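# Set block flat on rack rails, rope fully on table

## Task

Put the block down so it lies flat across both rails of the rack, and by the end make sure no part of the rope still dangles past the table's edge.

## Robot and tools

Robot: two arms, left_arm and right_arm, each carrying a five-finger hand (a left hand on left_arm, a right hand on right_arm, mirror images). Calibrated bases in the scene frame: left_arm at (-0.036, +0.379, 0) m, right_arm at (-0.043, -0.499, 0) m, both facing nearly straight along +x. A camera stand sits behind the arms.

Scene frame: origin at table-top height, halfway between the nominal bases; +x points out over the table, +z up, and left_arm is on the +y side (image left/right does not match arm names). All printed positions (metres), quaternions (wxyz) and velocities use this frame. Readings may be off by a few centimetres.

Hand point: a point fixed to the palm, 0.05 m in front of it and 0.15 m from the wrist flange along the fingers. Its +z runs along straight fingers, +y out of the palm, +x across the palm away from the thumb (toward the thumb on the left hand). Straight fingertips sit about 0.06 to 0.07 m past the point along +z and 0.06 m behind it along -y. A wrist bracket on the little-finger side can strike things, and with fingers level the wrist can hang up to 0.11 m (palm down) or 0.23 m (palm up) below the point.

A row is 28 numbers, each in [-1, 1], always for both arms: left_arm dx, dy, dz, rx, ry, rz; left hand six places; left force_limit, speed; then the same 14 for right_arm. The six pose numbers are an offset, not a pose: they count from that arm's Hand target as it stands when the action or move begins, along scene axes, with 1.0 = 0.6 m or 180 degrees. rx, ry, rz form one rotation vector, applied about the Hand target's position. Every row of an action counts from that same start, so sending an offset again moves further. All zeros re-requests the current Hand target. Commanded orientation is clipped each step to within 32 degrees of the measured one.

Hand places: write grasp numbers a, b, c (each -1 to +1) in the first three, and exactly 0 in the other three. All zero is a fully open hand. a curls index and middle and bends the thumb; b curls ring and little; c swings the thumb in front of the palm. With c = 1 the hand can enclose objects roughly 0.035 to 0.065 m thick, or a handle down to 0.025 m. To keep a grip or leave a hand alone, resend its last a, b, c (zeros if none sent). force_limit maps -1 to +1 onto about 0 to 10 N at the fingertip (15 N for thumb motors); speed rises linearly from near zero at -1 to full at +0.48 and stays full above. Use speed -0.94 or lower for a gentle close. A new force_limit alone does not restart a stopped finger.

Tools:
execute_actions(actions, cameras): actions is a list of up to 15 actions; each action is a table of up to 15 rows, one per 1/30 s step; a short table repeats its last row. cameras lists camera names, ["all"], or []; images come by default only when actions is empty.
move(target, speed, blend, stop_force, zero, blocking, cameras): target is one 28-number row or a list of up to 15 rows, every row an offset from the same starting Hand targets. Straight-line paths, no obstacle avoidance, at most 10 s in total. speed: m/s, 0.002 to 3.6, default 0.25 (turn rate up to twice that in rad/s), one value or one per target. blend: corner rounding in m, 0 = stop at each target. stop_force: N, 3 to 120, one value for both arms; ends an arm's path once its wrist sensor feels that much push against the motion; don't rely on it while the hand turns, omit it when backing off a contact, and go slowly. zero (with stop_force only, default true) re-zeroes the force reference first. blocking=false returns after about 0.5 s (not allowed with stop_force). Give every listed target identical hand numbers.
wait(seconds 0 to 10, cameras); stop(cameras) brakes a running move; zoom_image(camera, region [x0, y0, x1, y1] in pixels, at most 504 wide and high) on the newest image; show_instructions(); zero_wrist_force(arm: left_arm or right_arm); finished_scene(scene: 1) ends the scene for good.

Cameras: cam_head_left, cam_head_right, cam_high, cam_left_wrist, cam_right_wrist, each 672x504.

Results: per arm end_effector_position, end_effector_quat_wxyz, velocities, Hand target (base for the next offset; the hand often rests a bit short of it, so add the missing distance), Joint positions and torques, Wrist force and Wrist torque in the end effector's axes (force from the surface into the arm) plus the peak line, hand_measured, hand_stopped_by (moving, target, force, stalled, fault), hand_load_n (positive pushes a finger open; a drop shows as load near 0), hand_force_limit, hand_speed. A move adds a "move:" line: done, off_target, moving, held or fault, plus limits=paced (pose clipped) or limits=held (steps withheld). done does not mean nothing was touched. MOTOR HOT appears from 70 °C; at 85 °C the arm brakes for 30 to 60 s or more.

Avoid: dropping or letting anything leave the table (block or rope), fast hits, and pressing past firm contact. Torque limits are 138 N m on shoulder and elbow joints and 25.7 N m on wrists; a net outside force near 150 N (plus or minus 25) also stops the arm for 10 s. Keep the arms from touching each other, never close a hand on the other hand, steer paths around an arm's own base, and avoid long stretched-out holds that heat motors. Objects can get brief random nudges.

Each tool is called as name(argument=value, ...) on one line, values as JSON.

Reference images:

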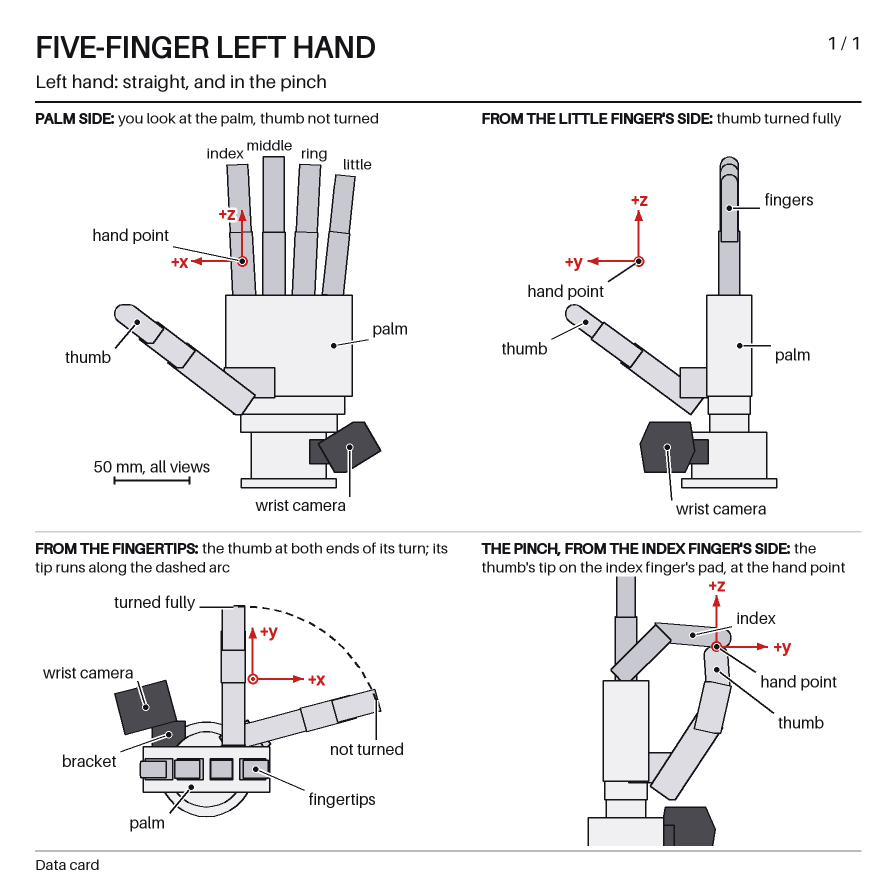

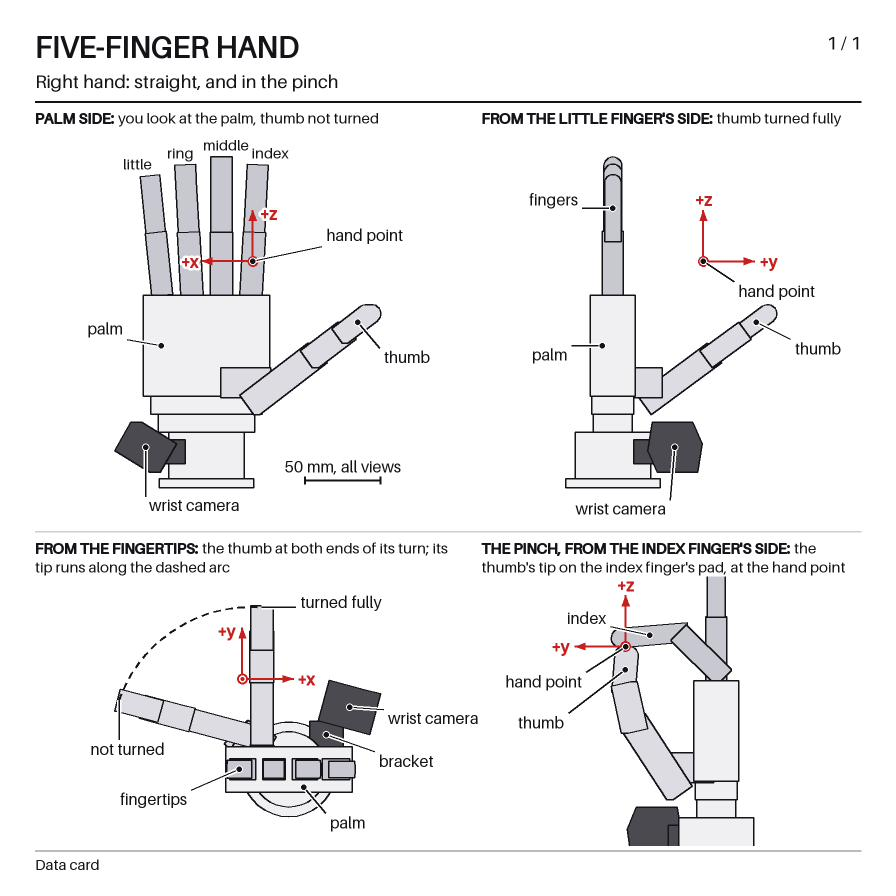

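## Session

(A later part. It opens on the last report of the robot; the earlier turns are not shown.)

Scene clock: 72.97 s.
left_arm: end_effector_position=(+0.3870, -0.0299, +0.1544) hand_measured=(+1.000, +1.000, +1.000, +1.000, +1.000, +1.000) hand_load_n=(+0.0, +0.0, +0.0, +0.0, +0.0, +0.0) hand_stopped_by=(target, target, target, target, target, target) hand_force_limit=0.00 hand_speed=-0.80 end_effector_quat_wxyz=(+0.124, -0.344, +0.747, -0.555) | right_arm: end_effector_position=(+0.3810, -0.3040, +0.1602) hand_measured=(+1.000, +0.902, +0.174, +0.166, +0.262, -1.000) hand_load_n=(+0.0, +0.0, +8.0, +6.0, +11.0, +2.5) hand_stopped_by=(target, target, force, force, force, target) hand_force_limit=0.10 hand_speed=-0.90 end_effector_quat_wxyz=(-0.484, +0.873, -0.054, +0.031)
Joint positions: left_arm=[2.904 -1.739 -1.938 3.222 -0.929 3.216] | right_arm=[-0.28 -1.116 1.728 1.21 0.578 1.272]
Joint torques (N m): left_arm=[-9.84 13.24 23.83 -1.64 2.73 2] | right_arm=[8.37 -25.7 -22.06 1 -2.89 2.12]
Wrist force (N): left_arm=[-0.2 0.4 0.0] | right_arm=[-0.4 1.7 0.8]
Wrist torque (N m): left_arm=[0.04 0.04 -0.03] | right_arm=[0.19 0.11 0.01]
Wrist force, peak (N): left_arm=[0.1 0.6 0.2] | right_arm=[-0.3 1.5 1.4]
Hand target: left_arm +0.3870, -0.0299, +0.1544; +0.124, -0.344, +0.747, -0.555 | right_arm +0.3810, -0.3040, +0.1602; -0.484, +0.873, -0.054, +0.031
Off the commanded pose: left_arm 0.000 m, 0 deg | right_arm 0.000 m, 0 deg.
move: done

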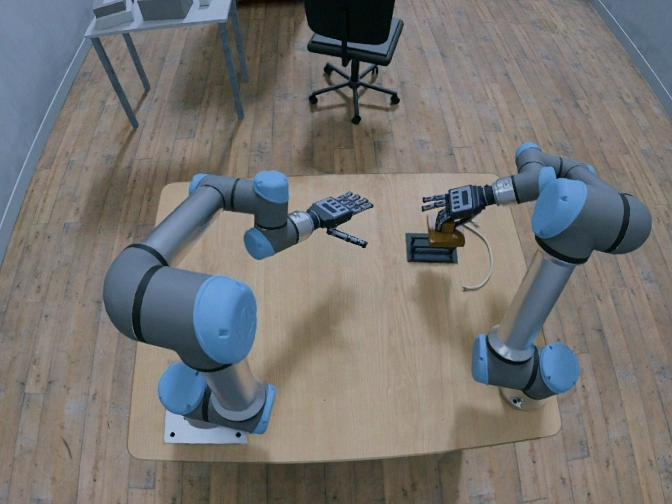

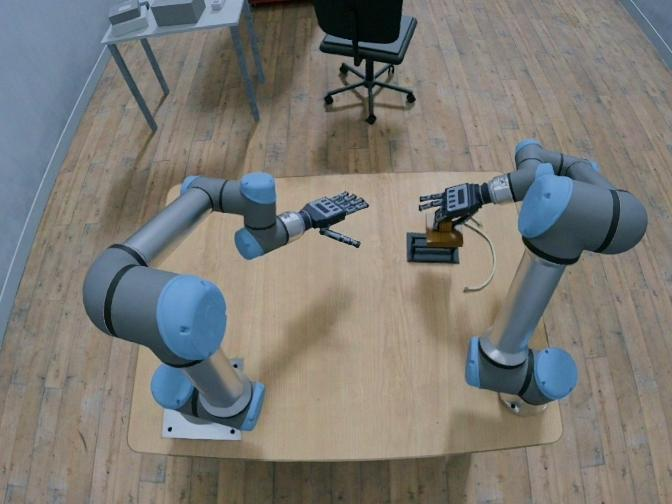

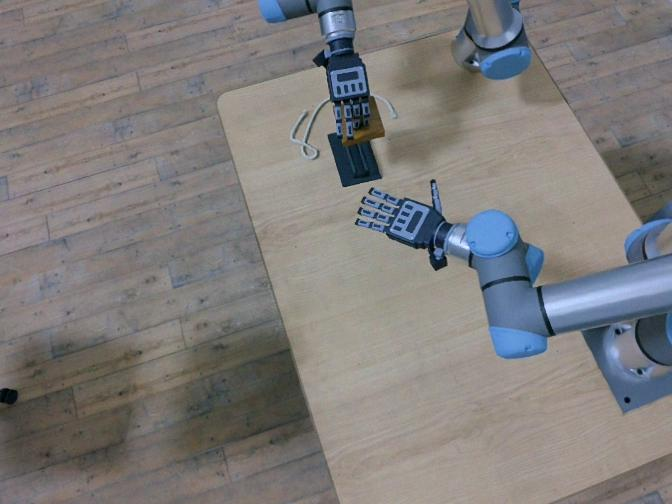

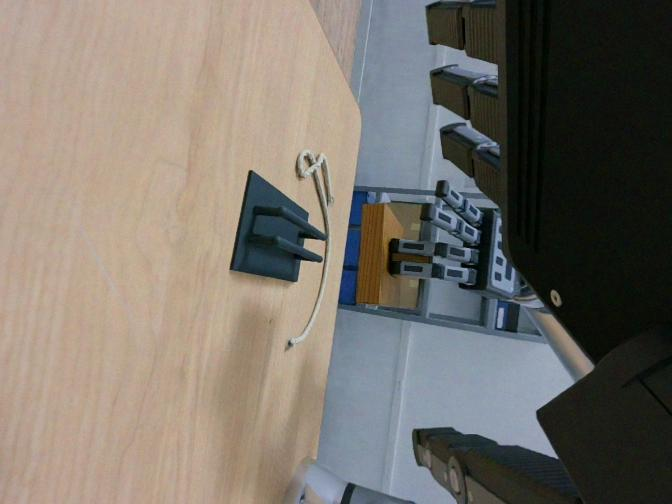

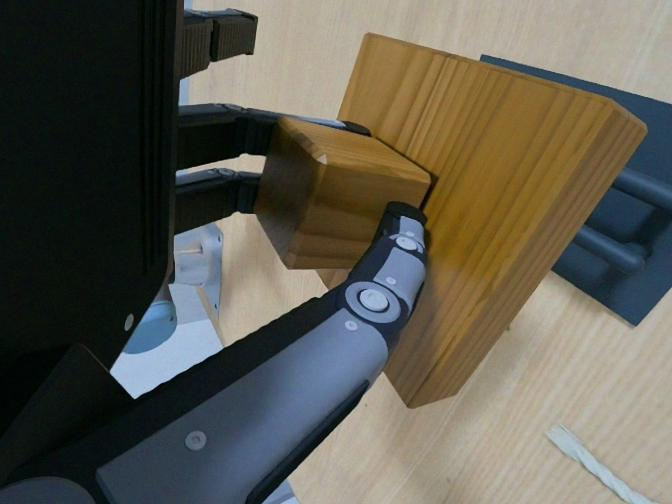

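move(target=[0,0,0,0,0,0, 0,0,0,0,0,0,0,-0.8, 0.0133,0,-0.0833,0,-0.025,0, 0.65,0,1,0,0,0,0.1,-0.9], speed=0.1, cameras=["all"])

zoom_image(camera="cam_left_wrist", region=[220, 130, 480, 360])

zoom_image(camera="cam_high", region=[280, 60, 440, 200])

zoom_image(camera="cam_head_left", region=[390, 170, 530, 300])

Scene clock: 76.20 s.
left_arm: end_effector_position=(+0.3870, -0.0299, +0.1544) hand_measured=(+1.000, +1.000, +1.000, +1.000, +1.000, +1.000) hand_load_n=(-0.5, +0.0, +0.0, +0.0, +0.0, +0.0) hand_stopped_by=(target, target, target, target, target, target) hand_force_limit=0.00 hand_speed=-0.80 end_effector_quat_wxyz=(+0.124, -0.344, +0.747, -0.555) | right_arm: end_effector_position=(+0.3890, -0.3040, +0.1103) hand_measured=(+1.000, +0.902, +0.174, +0.166, +0.262, -1.000) hand_load_n=(+0.0, +0.0, +8.0, +6.0, +10.5, +2.5) hand_stopped_by=(target, target, force, force, force, target) hand_force_limit=0.10 hand_speed=-0.90 end_effector_quat_wxyz=(-0.486, +0.871, -0.034, +0.065)
Joint positions: left_arm=[2.904 -1.739 -1.938 3.222 -0.929 3.216] | right_arm=[-0.284 -1.061 1.781 1.041 0.557 1.254]
Joint torques (N m): left_arm=[-9.51 12.96 24.91 -1.62 2.64 2.19] | right_arm=[-1.56 -27.04 -5.84 0.69 -3.02 1.91]
Wrist force (N): left_arm=[-0.1 0.4 0.1] | right_arm=[-0.3 1.4 0.8]
Wrist torque (N m): left_arm=[0.05 0.03 -0.02] | right_arm=[0.15 0.06 0.09]
Wrist force, peak (N): left_arm=[-0.1 0.6 0.1] | right_arm=[-0.4 2.4 1.1]
Hand target: left_arm +0.3870, -0.0299, +0.1544; +0.124, -0.344, +0.747, -0.555 | right_arm +0.3890, -0.3040, +0.1102; -0.486, +0.871, -0.034, +0.065
Off the commanded pose: left_arm 0.000 m, 0 deg | right_arm 0.000 m, 0 deg.
move: done

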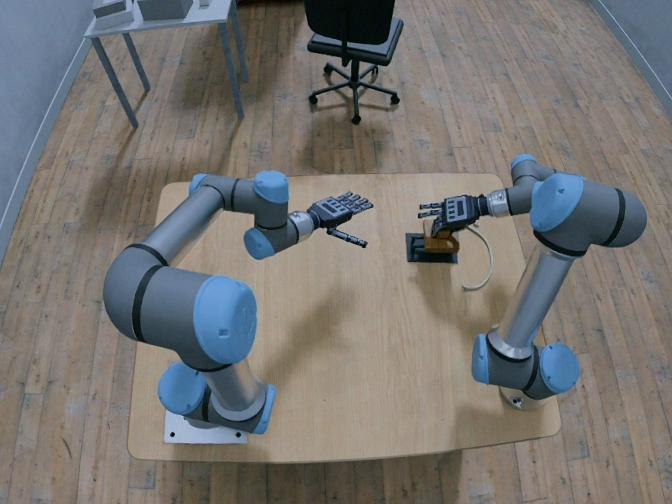

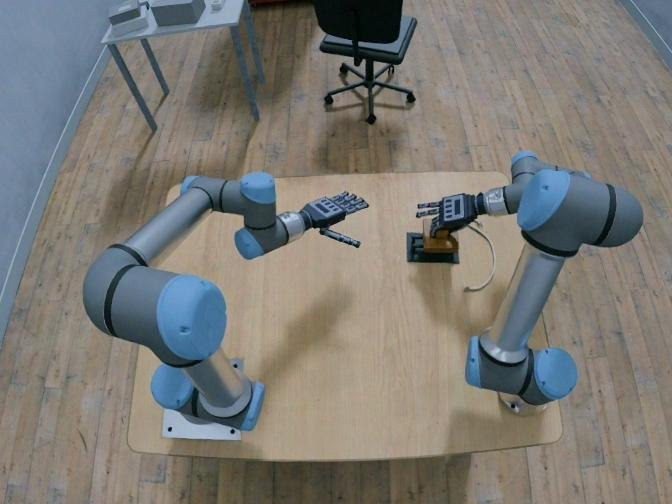

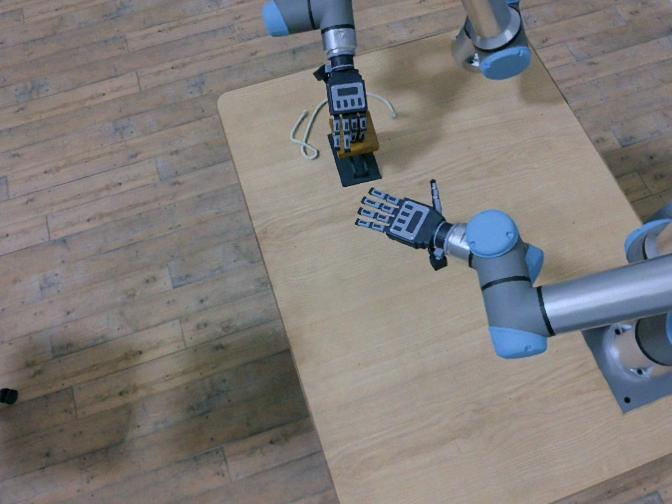

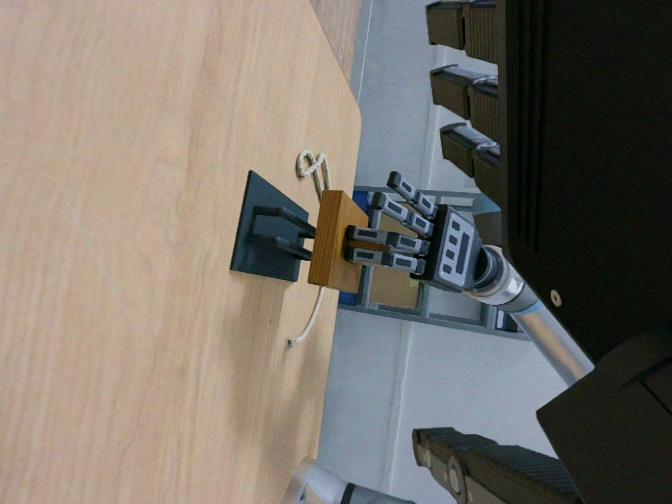

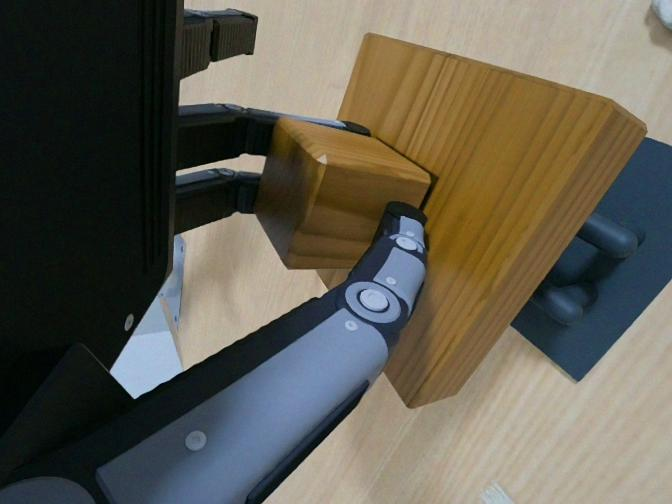

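Scaled by 1.938 from the camera's 672x504 image, which has a finer 960x720 frame.

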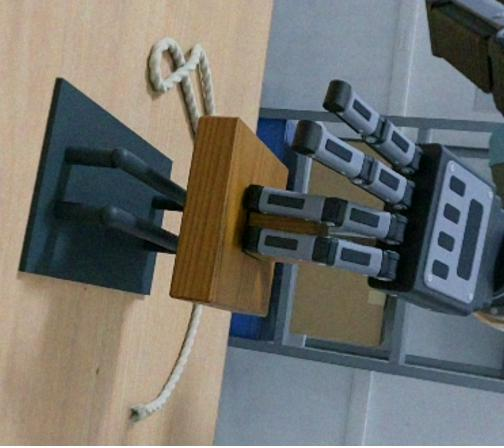

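Scaled by 3.150 from the camera's 672x504 image, which has a finer 960x720 frame.

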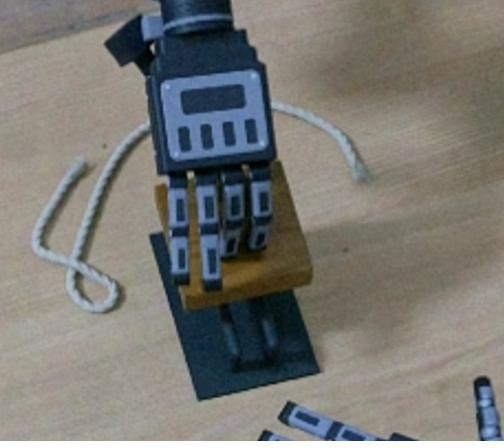

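Scaled by 3.600 from the camera's 672x504 image, which has a finer 960x720 frame.

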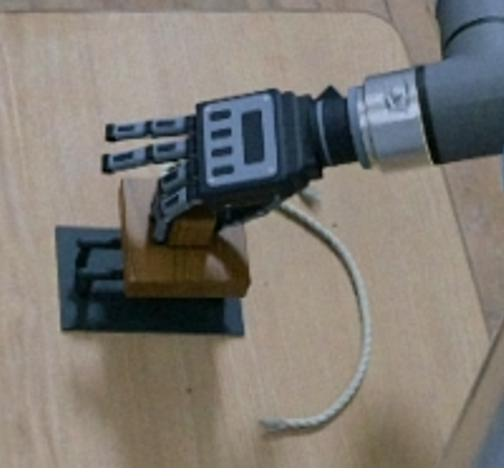

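move(target=[[0,0,0,0,0,0, 0,0,0,0,0,0,0,-0.8, 0.002,0.0133,-0.025,0,0.005,0, 0.65,0,1,0,0,0,0.1,-0.9],[0,0,0,0,0,0, 0,0,0,0,0,0,0,-0.8, 0.002,0.0133,-0.085,0,0.005,0, 0.65,0,1,0,0,0,0.1,-0.9]], speed=[0.05,0.02], stop_force=4, cameras=["all"])

zoom_image(camera="cam_left_wrist", region=[220, 130, 480, 360])

zoom_image(camera="cam_high", region=[280, 60, 440, 200])

zoom_image(camera="cam_head_left", region=[390, 170, 530, 300])

Scene clock: 78.93 s.
left_arm: end_effector_position=(+0.3870, -0.0299, +0.1544) hand_measured=(+1.000, +1.000, +1.000, +1.000, +1.000, +1.000) hand_load_n=(+0.0, +0.0, +0.0, +0.0, +0.0, -0.5) hand_stopped_by=(target, target, target, target, target, target) hand_force_limit=0.00 hand_speed=-0.80 end_effector_quat_wxyz=(+0.124, -0.344, +0.747, -0.555) | right_arm: end_effector_position=(+0.3902, -0.2960, +0.0882) hand_measured=(+1.000, +0.902, +0.174, +0.166, +0.262, -1.000) hand_load_n=(+0.0, +0.0, +8.5, +6.0, +10.5, +2.5) hand_stopped_by=(target, target, force, force, force, target) hand_force_limit=0.10 hand_speed=-0.90 end_effector_quat_wxyz=(-0.486, +0.871, -0.038, +0.058)
Joint positions: left_arm=[2.904 -1.739 -1.938 3.222 -0.929 3.216] | right_arm=[-0.263 -1.02 1.778 0.982 0.557 1.296]
Joint torques (N m): left_arm=[-10.25 12.88 24.51 -1.57 2.82 2.07] | right_arm=[4.04 -48.6 -21.66 4.2 -0.65 -0.1]
Wrist force (N): left_arm=[0.0 0.3 -0.1] | right_arm=[-0.5 0.9 0.4]
Wrist torque (N m): left_arm=[0.06 0.01 -0.01] | right_arm=[0.16 0.07 -0.01]
Wrist force, peak (N): left_arm=[-0.3 0.6 0.0] | right_arm=[-0.5 -6.7 -4.5]
Hand target: left_arm +0.3870, -0.0299, +0.1544; +0.124, -0.344, +0.747, -0.555 | right_arm +0.3902, -0.2960, +0.0882; -0.486, +0.871, -0.038, +0.058 (not the last commanded pose)
Off the commanded pose: left_arm 0.000 m, 0 deg | right_arm 0.029 m, 0 deg.
move: contact (right_arm); path passed 1 of 2 targets

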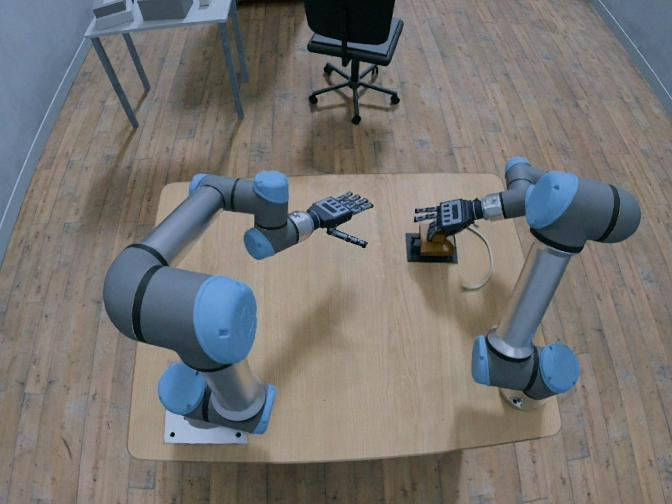

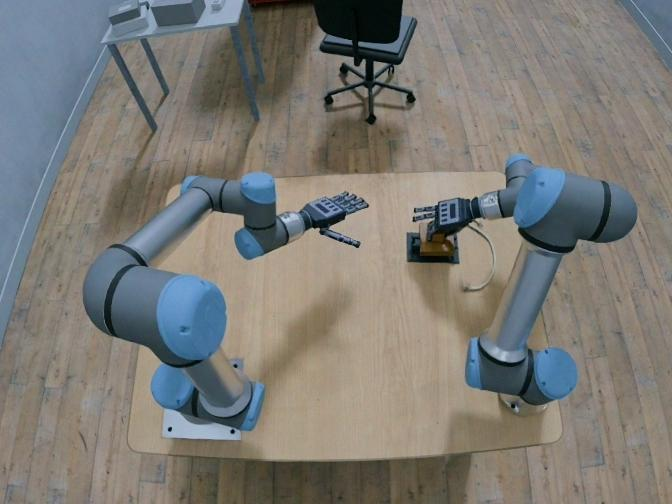

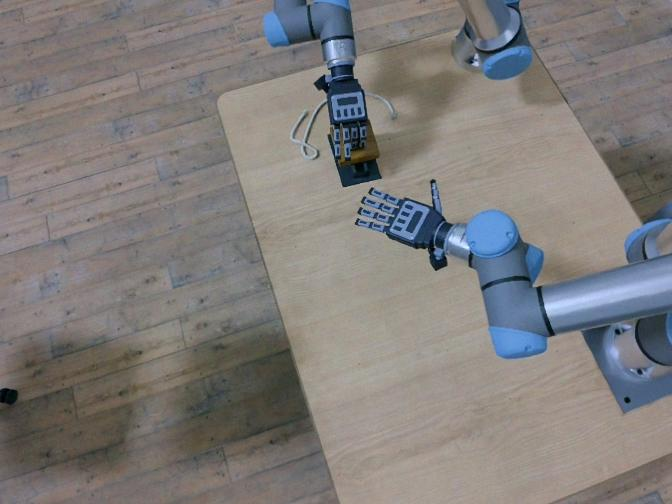

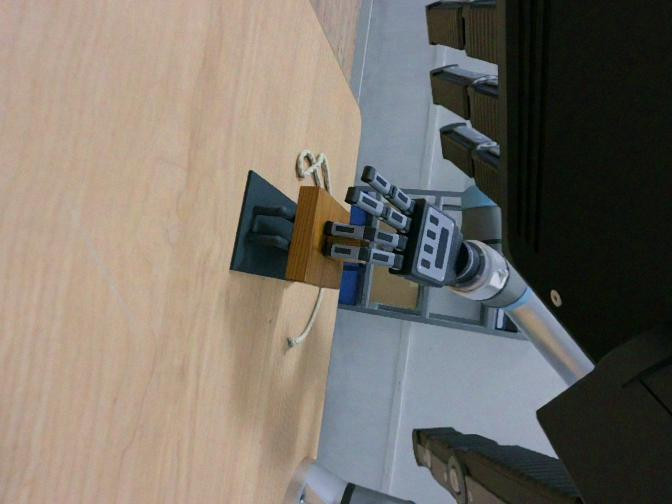

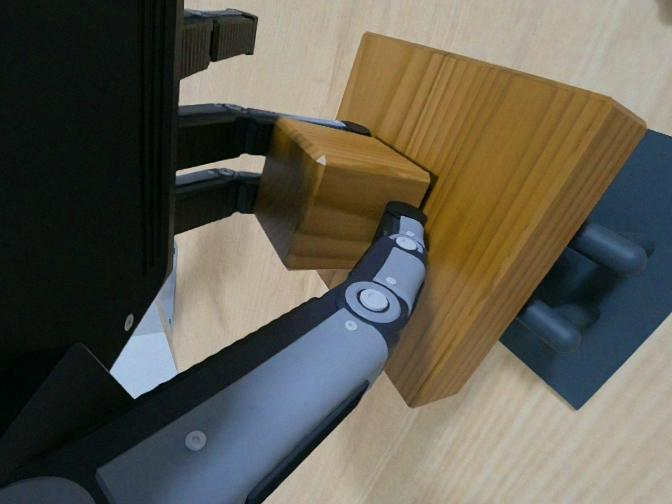

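Scaled by 1.938 from the camera's 672x504 image, which has a finer 960x720 frame.

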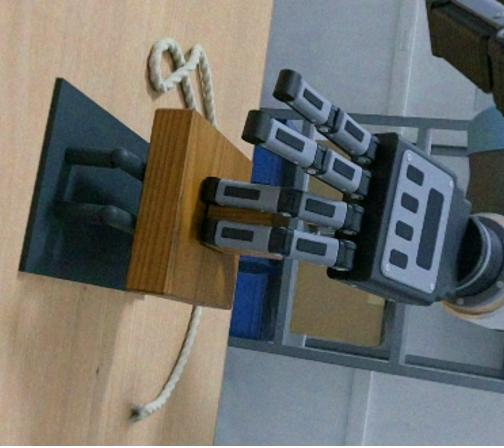

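Scaled by 3.150 from the camera's 672x504 image, which has a finer 960x720 frame.

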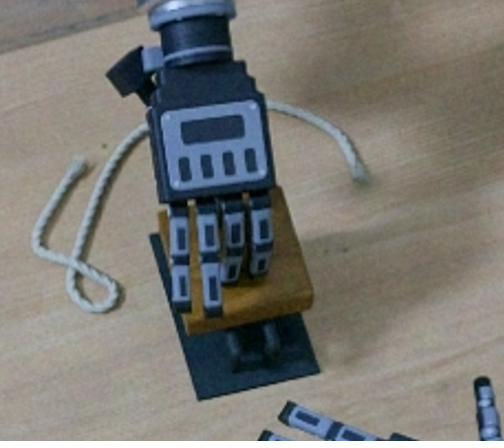

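Scaled by 3.600 from the camera's 672x504 image, which has a finer 960x720 frame.

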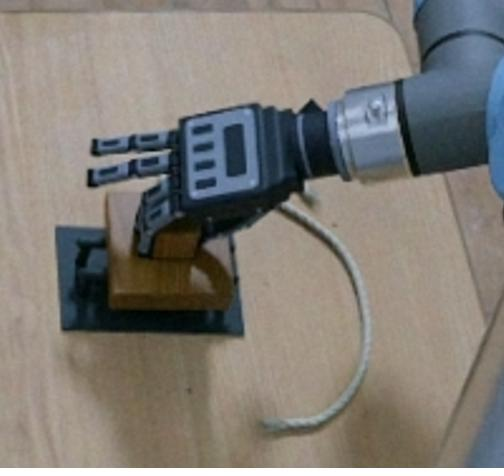

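move(target=[0,0,0,0,0,0, 0,0,0,0,0,0,0,-0.8, 0,0,-0.015,0,0,0, 0.65,0,1,0,0,0,0.1,-0.9], speed=0.01, stop_force=4, cameras=["cam_left_wrist"])

zoom_image(camera="cam_left_wrist", region=[230, 160, 370, 300])

Scene clock: 80.70 s.
left_arm: end_effector_position=(+0.3870, -0.0299, +0.1544) hand_measured=(+1.000, +1.000, +1.000, +1.000, +1.000, +1.000) hand_load_n=(+0.0, +0.0, +0.0, +0.0, +0.0, +0.0) hand_stopped_by=(target, target, target, target, target, target) hand_force_limit=0.00 hand_speed=-0.80 end_effector_quat_wxyz=(+0.124, -0.344, +0.747, -0.555) | right_arm: end_effector_position=(+0.3903, -0.2960, +0.0878) hand_measured=(+1.000, +0.902, +0.174, +0.166, +0.262, -1.000) hand_load_n=(+0.0, +0.0, +8.5, +6.0, +11.0, +2.5) hand_stopped_by=(target, target, force, force, force, target) hand_force_limit=0.10 hand_speed=-0.90 end_effector_quat_wxyz=(-0.486, +0.871, -0.038, +0.059)
Joint positions: left_arm=[2.904 -1.739 -1.938 3.222 -0.929 3.216] | right_arm=[-0.263 -1.019 1.778 0.981 0.557 1.296]
Joint torques (N m): left_arm=[-9.74 12.54 24.19 -1.54 2.67 2.05] | right_arm=[0.65 -47.24 -20.41 3.77 -0.51 -1.32]
Wrist force (N): left_arm=[-0.1 0.4 0.0] | right_arm=[0.0 -3.0 -1.0]
Wrist torque (N m): left_arm=[0.05 0.02 -0.02] | right_arm=[0.25 0.13 -0.10]
Wrist force, peak (N): left_arm=[0.0 0.7 0.2] | right_arm=[-0.3 -6.1 -4.7]
Hand target: left_arm +0.3870, -0.0299, +0.1544; +0.124, -0.344, +0.747, -0.555 | right_arm +0.3903, -0.2960, +0.0878; -0.486, +0.871, -0.038, +0.059 (not the last commanded pose)
Off the commanded pose: left_arm 0.000 m, 0 deg | right_arm 0.009 m, 0 deg.
move: contact (right_arm)
Images, in order (width x height): cam_left_wrist 672x504.

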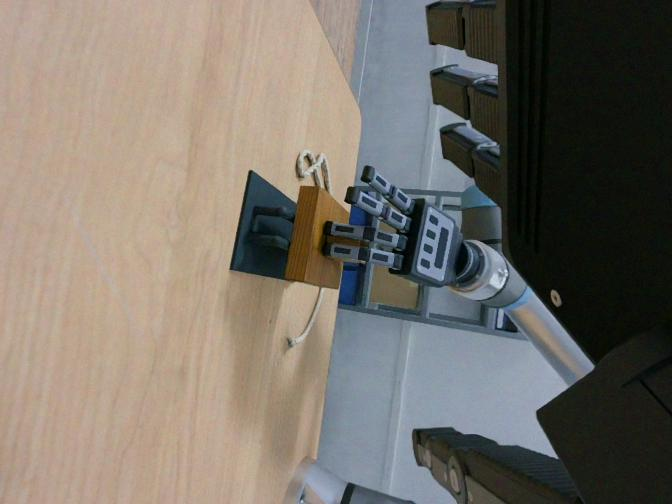

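Scaled by 3.600 from the camera's 672x504 image, which has a finer 960x720 frame.

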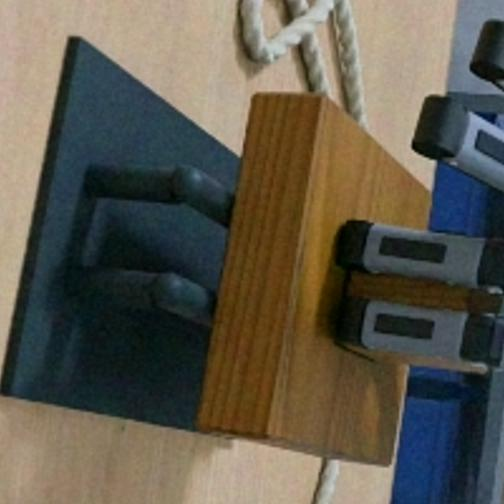

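move(target=[0,0,0,0,0,0, 0,0,0,0,0,0,0,-0.8, 0,0,0,0,0,0, 0.2,0,1,0,0,0,0.1,-0.75], cameras=["all"])

zoom_image(camera="cam_left_wrist", region=[230, 160, 370, 300])

zoom_image(camera="cam_head_left", region=[390, 170, 530, 300])

Scene clock: 81.97 s.
left_arm: end_effector_position=(+0.3870, -0.0299, +0.1544) hand_measured=(+1.000, +1.000, +1.000, +1.000, +1.000, +1.000) hand_load_n=(+0.0, +0.0, +0.0, +0.0, +0.0, +0.0) hand_stopped_by=(target, target, target, target, target, target) hand_force_limit=0.00 hand_speed=-0.80 end_effector_quat_wxyz=(+0.124, -0.344, +0.747, -0.555) | right_arm: end_effector_position=(+0.3903, -0.2960, +0.0878) hand_measured=(+1.000, +0.970, +0.750, +0.600, +0.500, -1.000) hand_load_n=(+0.0, +0.0, +0.0, +0.0, +0.0, +0.0) hand_stopped_by=(target, target, target, target, target, target) hand_force_limit=0.10 hand_speed=-0.75 end_effector_quat_wxyz=(-0.486, +0.871, -0.038, +0.059)
Joint positions: left_arm=[2.904 -1.739 -1.938 3.222 -0.929 3.216] | right_arm=[-0.263 -1.019 1.778 0.981 0.557 1.296]
Joint torques (N m): left_arm=[-8.59 13.31 24.17 -1.53 2.69 1.94] | right_arm=[1.21 -43.96 -18.62 2.41 -0.65 -0.7]
Wrist force (N): left_arm=[-0.1 0.4 -0.1] | right_arm=[-0.4 -0.5 -0.4]
Wrist torque (N m): left_arm=[0.06 0.02 -0.02] | right_arm=[0.10 0.09 -0.03]
Wrist force, peak (N): left_arm=[0.0 0.6 0.0] | right_arm=[0.0 -2.2 -2.5]
Hand target: left_arm +0.3870, -0.0299, +0.1544; +0.124, -0.344, +0.747, -0.555 | right_arm +0.3903, -0.2960, +0.0878; -0.486, +0.871, -0.038, +0.059
Off the commanded pose: left_arm 0.000 m, 0 deg | right_arm 0.000 m, 0 deg.
move: done

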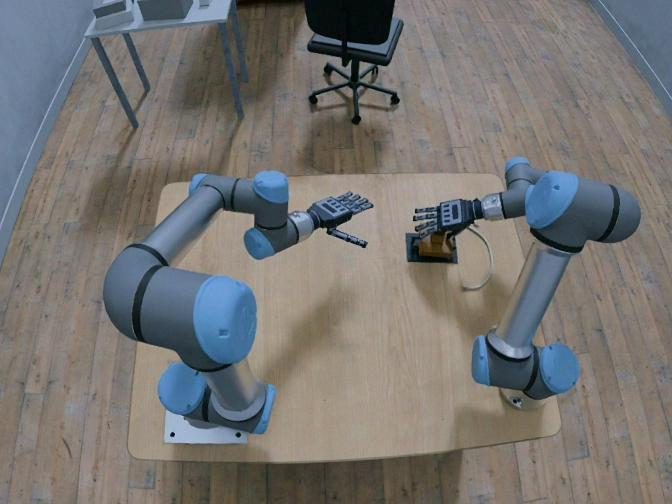

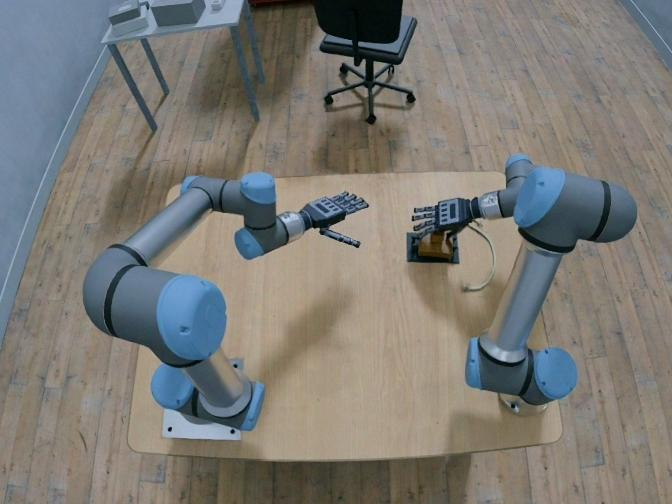

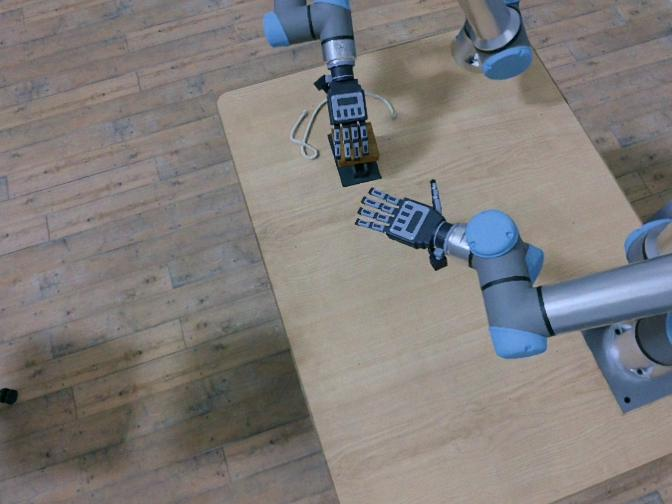

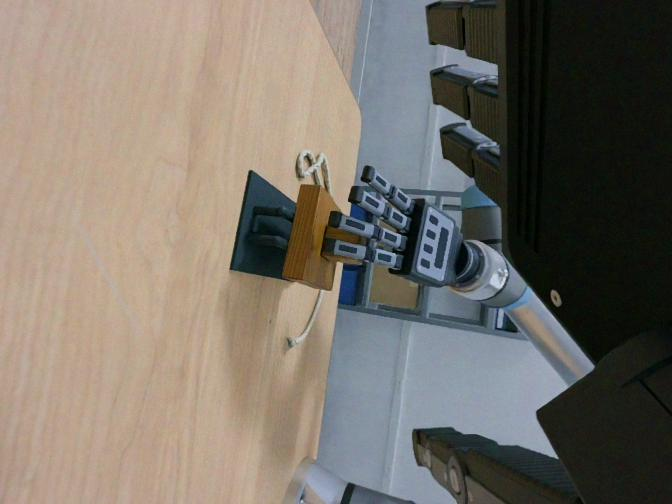

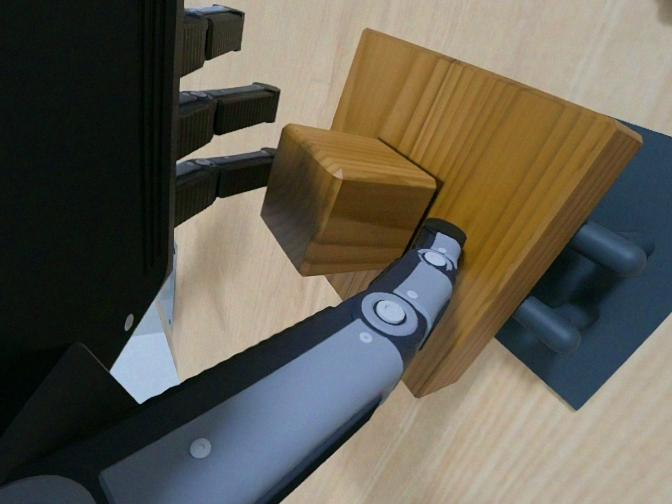

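Scaled by 3.600 from the camera's 672x504 image, which has a finer 960x720 frame.

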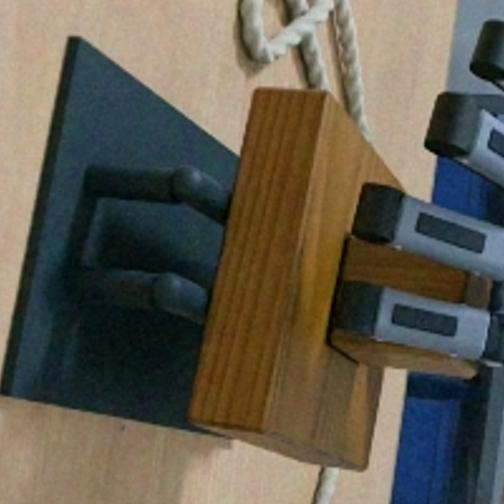

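Scaled by 3.600 from the camera's 672x504 image, which has a finer 960x720 frame.

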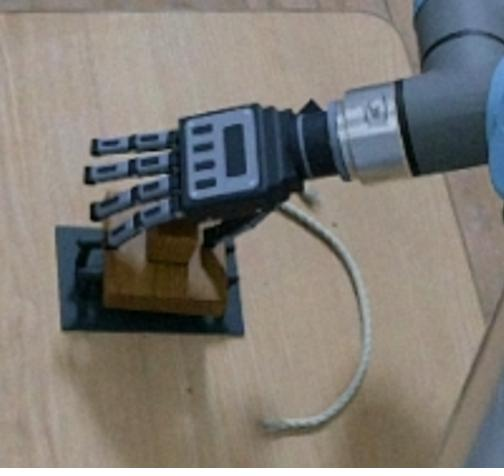

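move(target=[[0,0,0,0,0,0, 0,0,0,0,0,0,0,-0.8, 0,-0.005,0.08,0,0,0, 0.1,0,1,0,0,0,0.1,-0.5],[0,0,0,0,0,0, 0,0,0,0,0,0,0,-0.8, 0,-0.1,0.25,0,0,0, 0.1,0,1,0,0,0,0.1,-0.5]], speed=[0.08,0.2], blend=[0.03,0], cameras=["all"])

zoom_image(camera="cam_left_wrist", region=[220, 130, 390, 360])

zoom_image(camera="cam_head_left", region=[390, 170, 530, 300])

zoom_image(camera="cam_high", region=[280, 60, 440, 200])

Scene clock: 84.20 s.
left_arm: end_effector_position=(+0.3870, -0.0299, +0.1544) hand_measured=(+1.000, +1.000, +1.000, +1.000, +1.000, +1.000) hand_load_n=(+0.0, +0.0, -0.5, -0.5, +0.0, +0.0) hand_stopped_by=(target, target, target, target, target, target) hand_force_limit=0.00 hand_speed=-0.80 end_effector_quat_wxyz=(+0.124, -0.344, +0.747, -0.555) | right_arm: end_effector_position=(+0.3903, -0.3560, +0.2377) hand_measured=(+1.000, +0.986, +0.950, +0.800, +0.576, -1.000) hand_load_n=(+0.0, +0.0, +0.0, +0.0, +0.0, +0.0) hand_stopped_by=(target, target, target, target, target, target) hand_force_limit=0.10 hand_speed=-0.50 end_effector_quat_wxyz=(-0.486, +0.871, -0.038, +0.059)
Joint positions: left_arm=[2.904 -1.739 -1.938 3.222 -0.929 3.216] | right_arm=[-0.401 -1.205 1.666 1.485 0.595 1.051]
Joint torques (N m): left_arm=[-8.74 13.09 23.55 -1.34 2.73 1.94] | right_arm=[-6.13 -43.67 -24.61 4.06 -0.05 -2.14]
Wrist force (N): left_arm=[0.1 0.2 0.1] | right_arm=[-0.3 -0.7 0.0]
Wrist torque (N m): left_arm=[0.02 -0.01 0.00] | right_arm=[0.07 0.13 0.10]
Wrist force, peak (N): left_arm=[-0.2 0.6 0.1] | right_arm=[-0.5 -1.7 -1.2]
Hand target: left_arm +0.3870, -0.0299, +0.1544; +0.124, -0.344, +0.747, -0.555 | right_arm +0.3903, -0.3560, +0.2378; -0.486, +0.871, -0.038, +0.059
Off the commanded pose: left_arm 0.000 m, 0 deg | right_arm 0.000 m, 0 deg.
move: done; blend cut to 0.024 m at target 1

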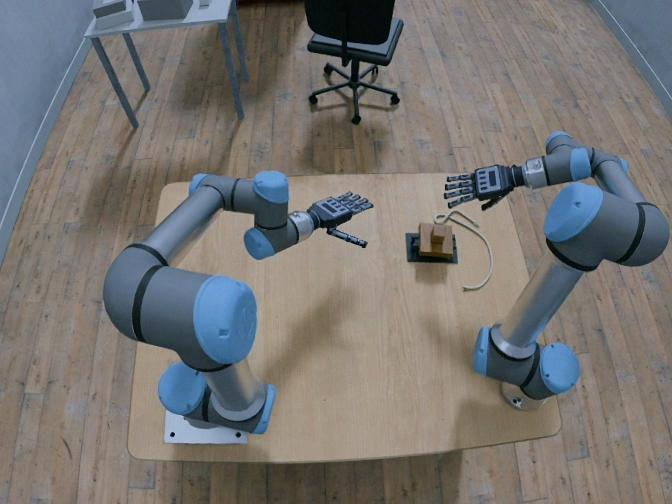

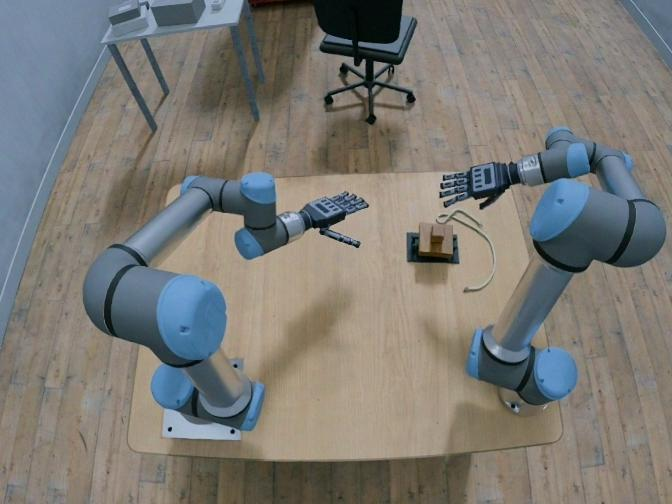

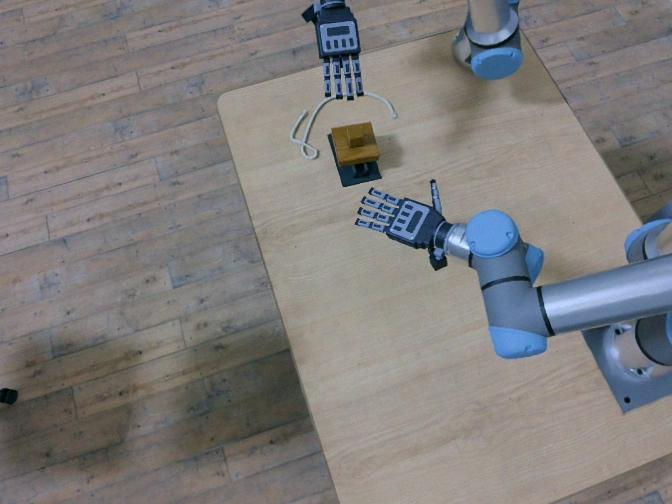

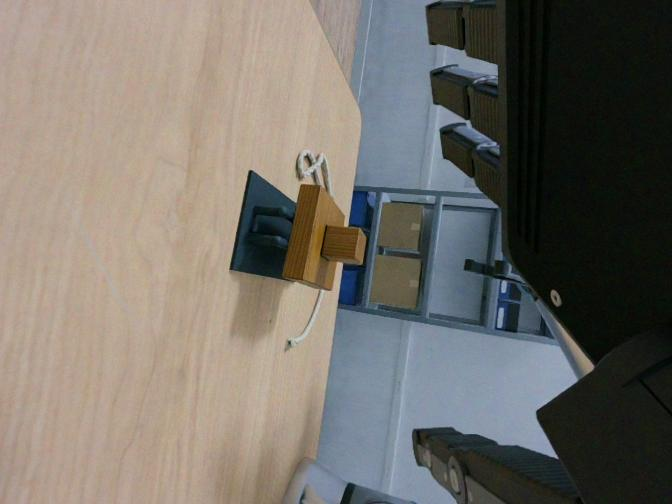

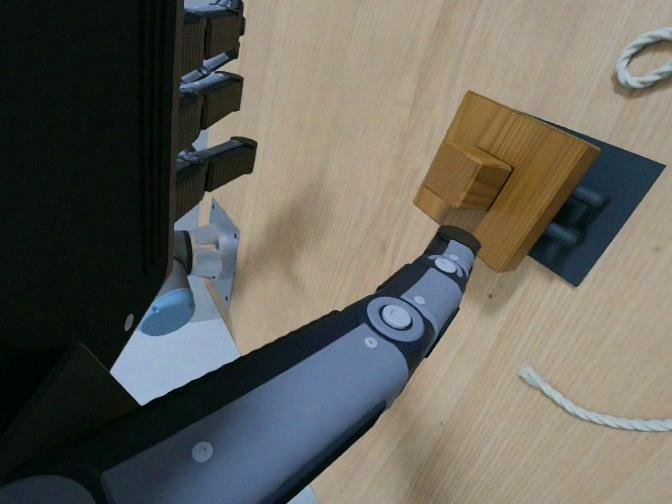

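Scaled by 2.191 from the camera's 672x504 image, which has a finer 960x720 frame.

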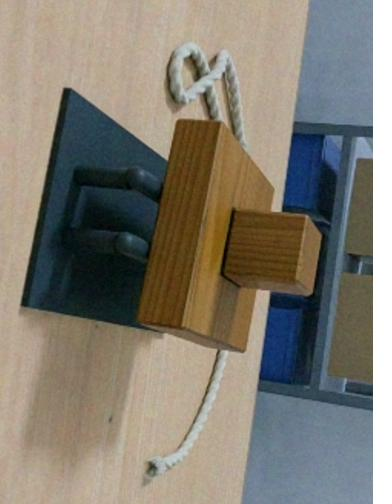

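Scaled by 3.600 from the camera's 672x504 image, which has a finer 960x720 frame.

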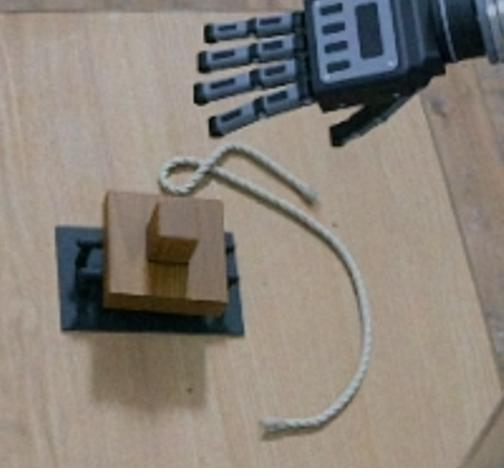

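Scaled by 3.150 from the camera's 672x504 image, which has a finer 960x720 frame.

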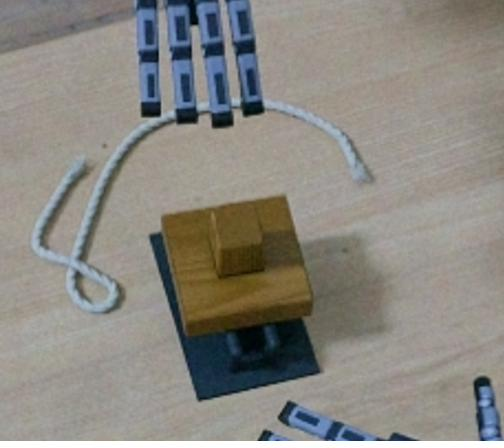

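finished_scene()

The scene is finished: the task was done.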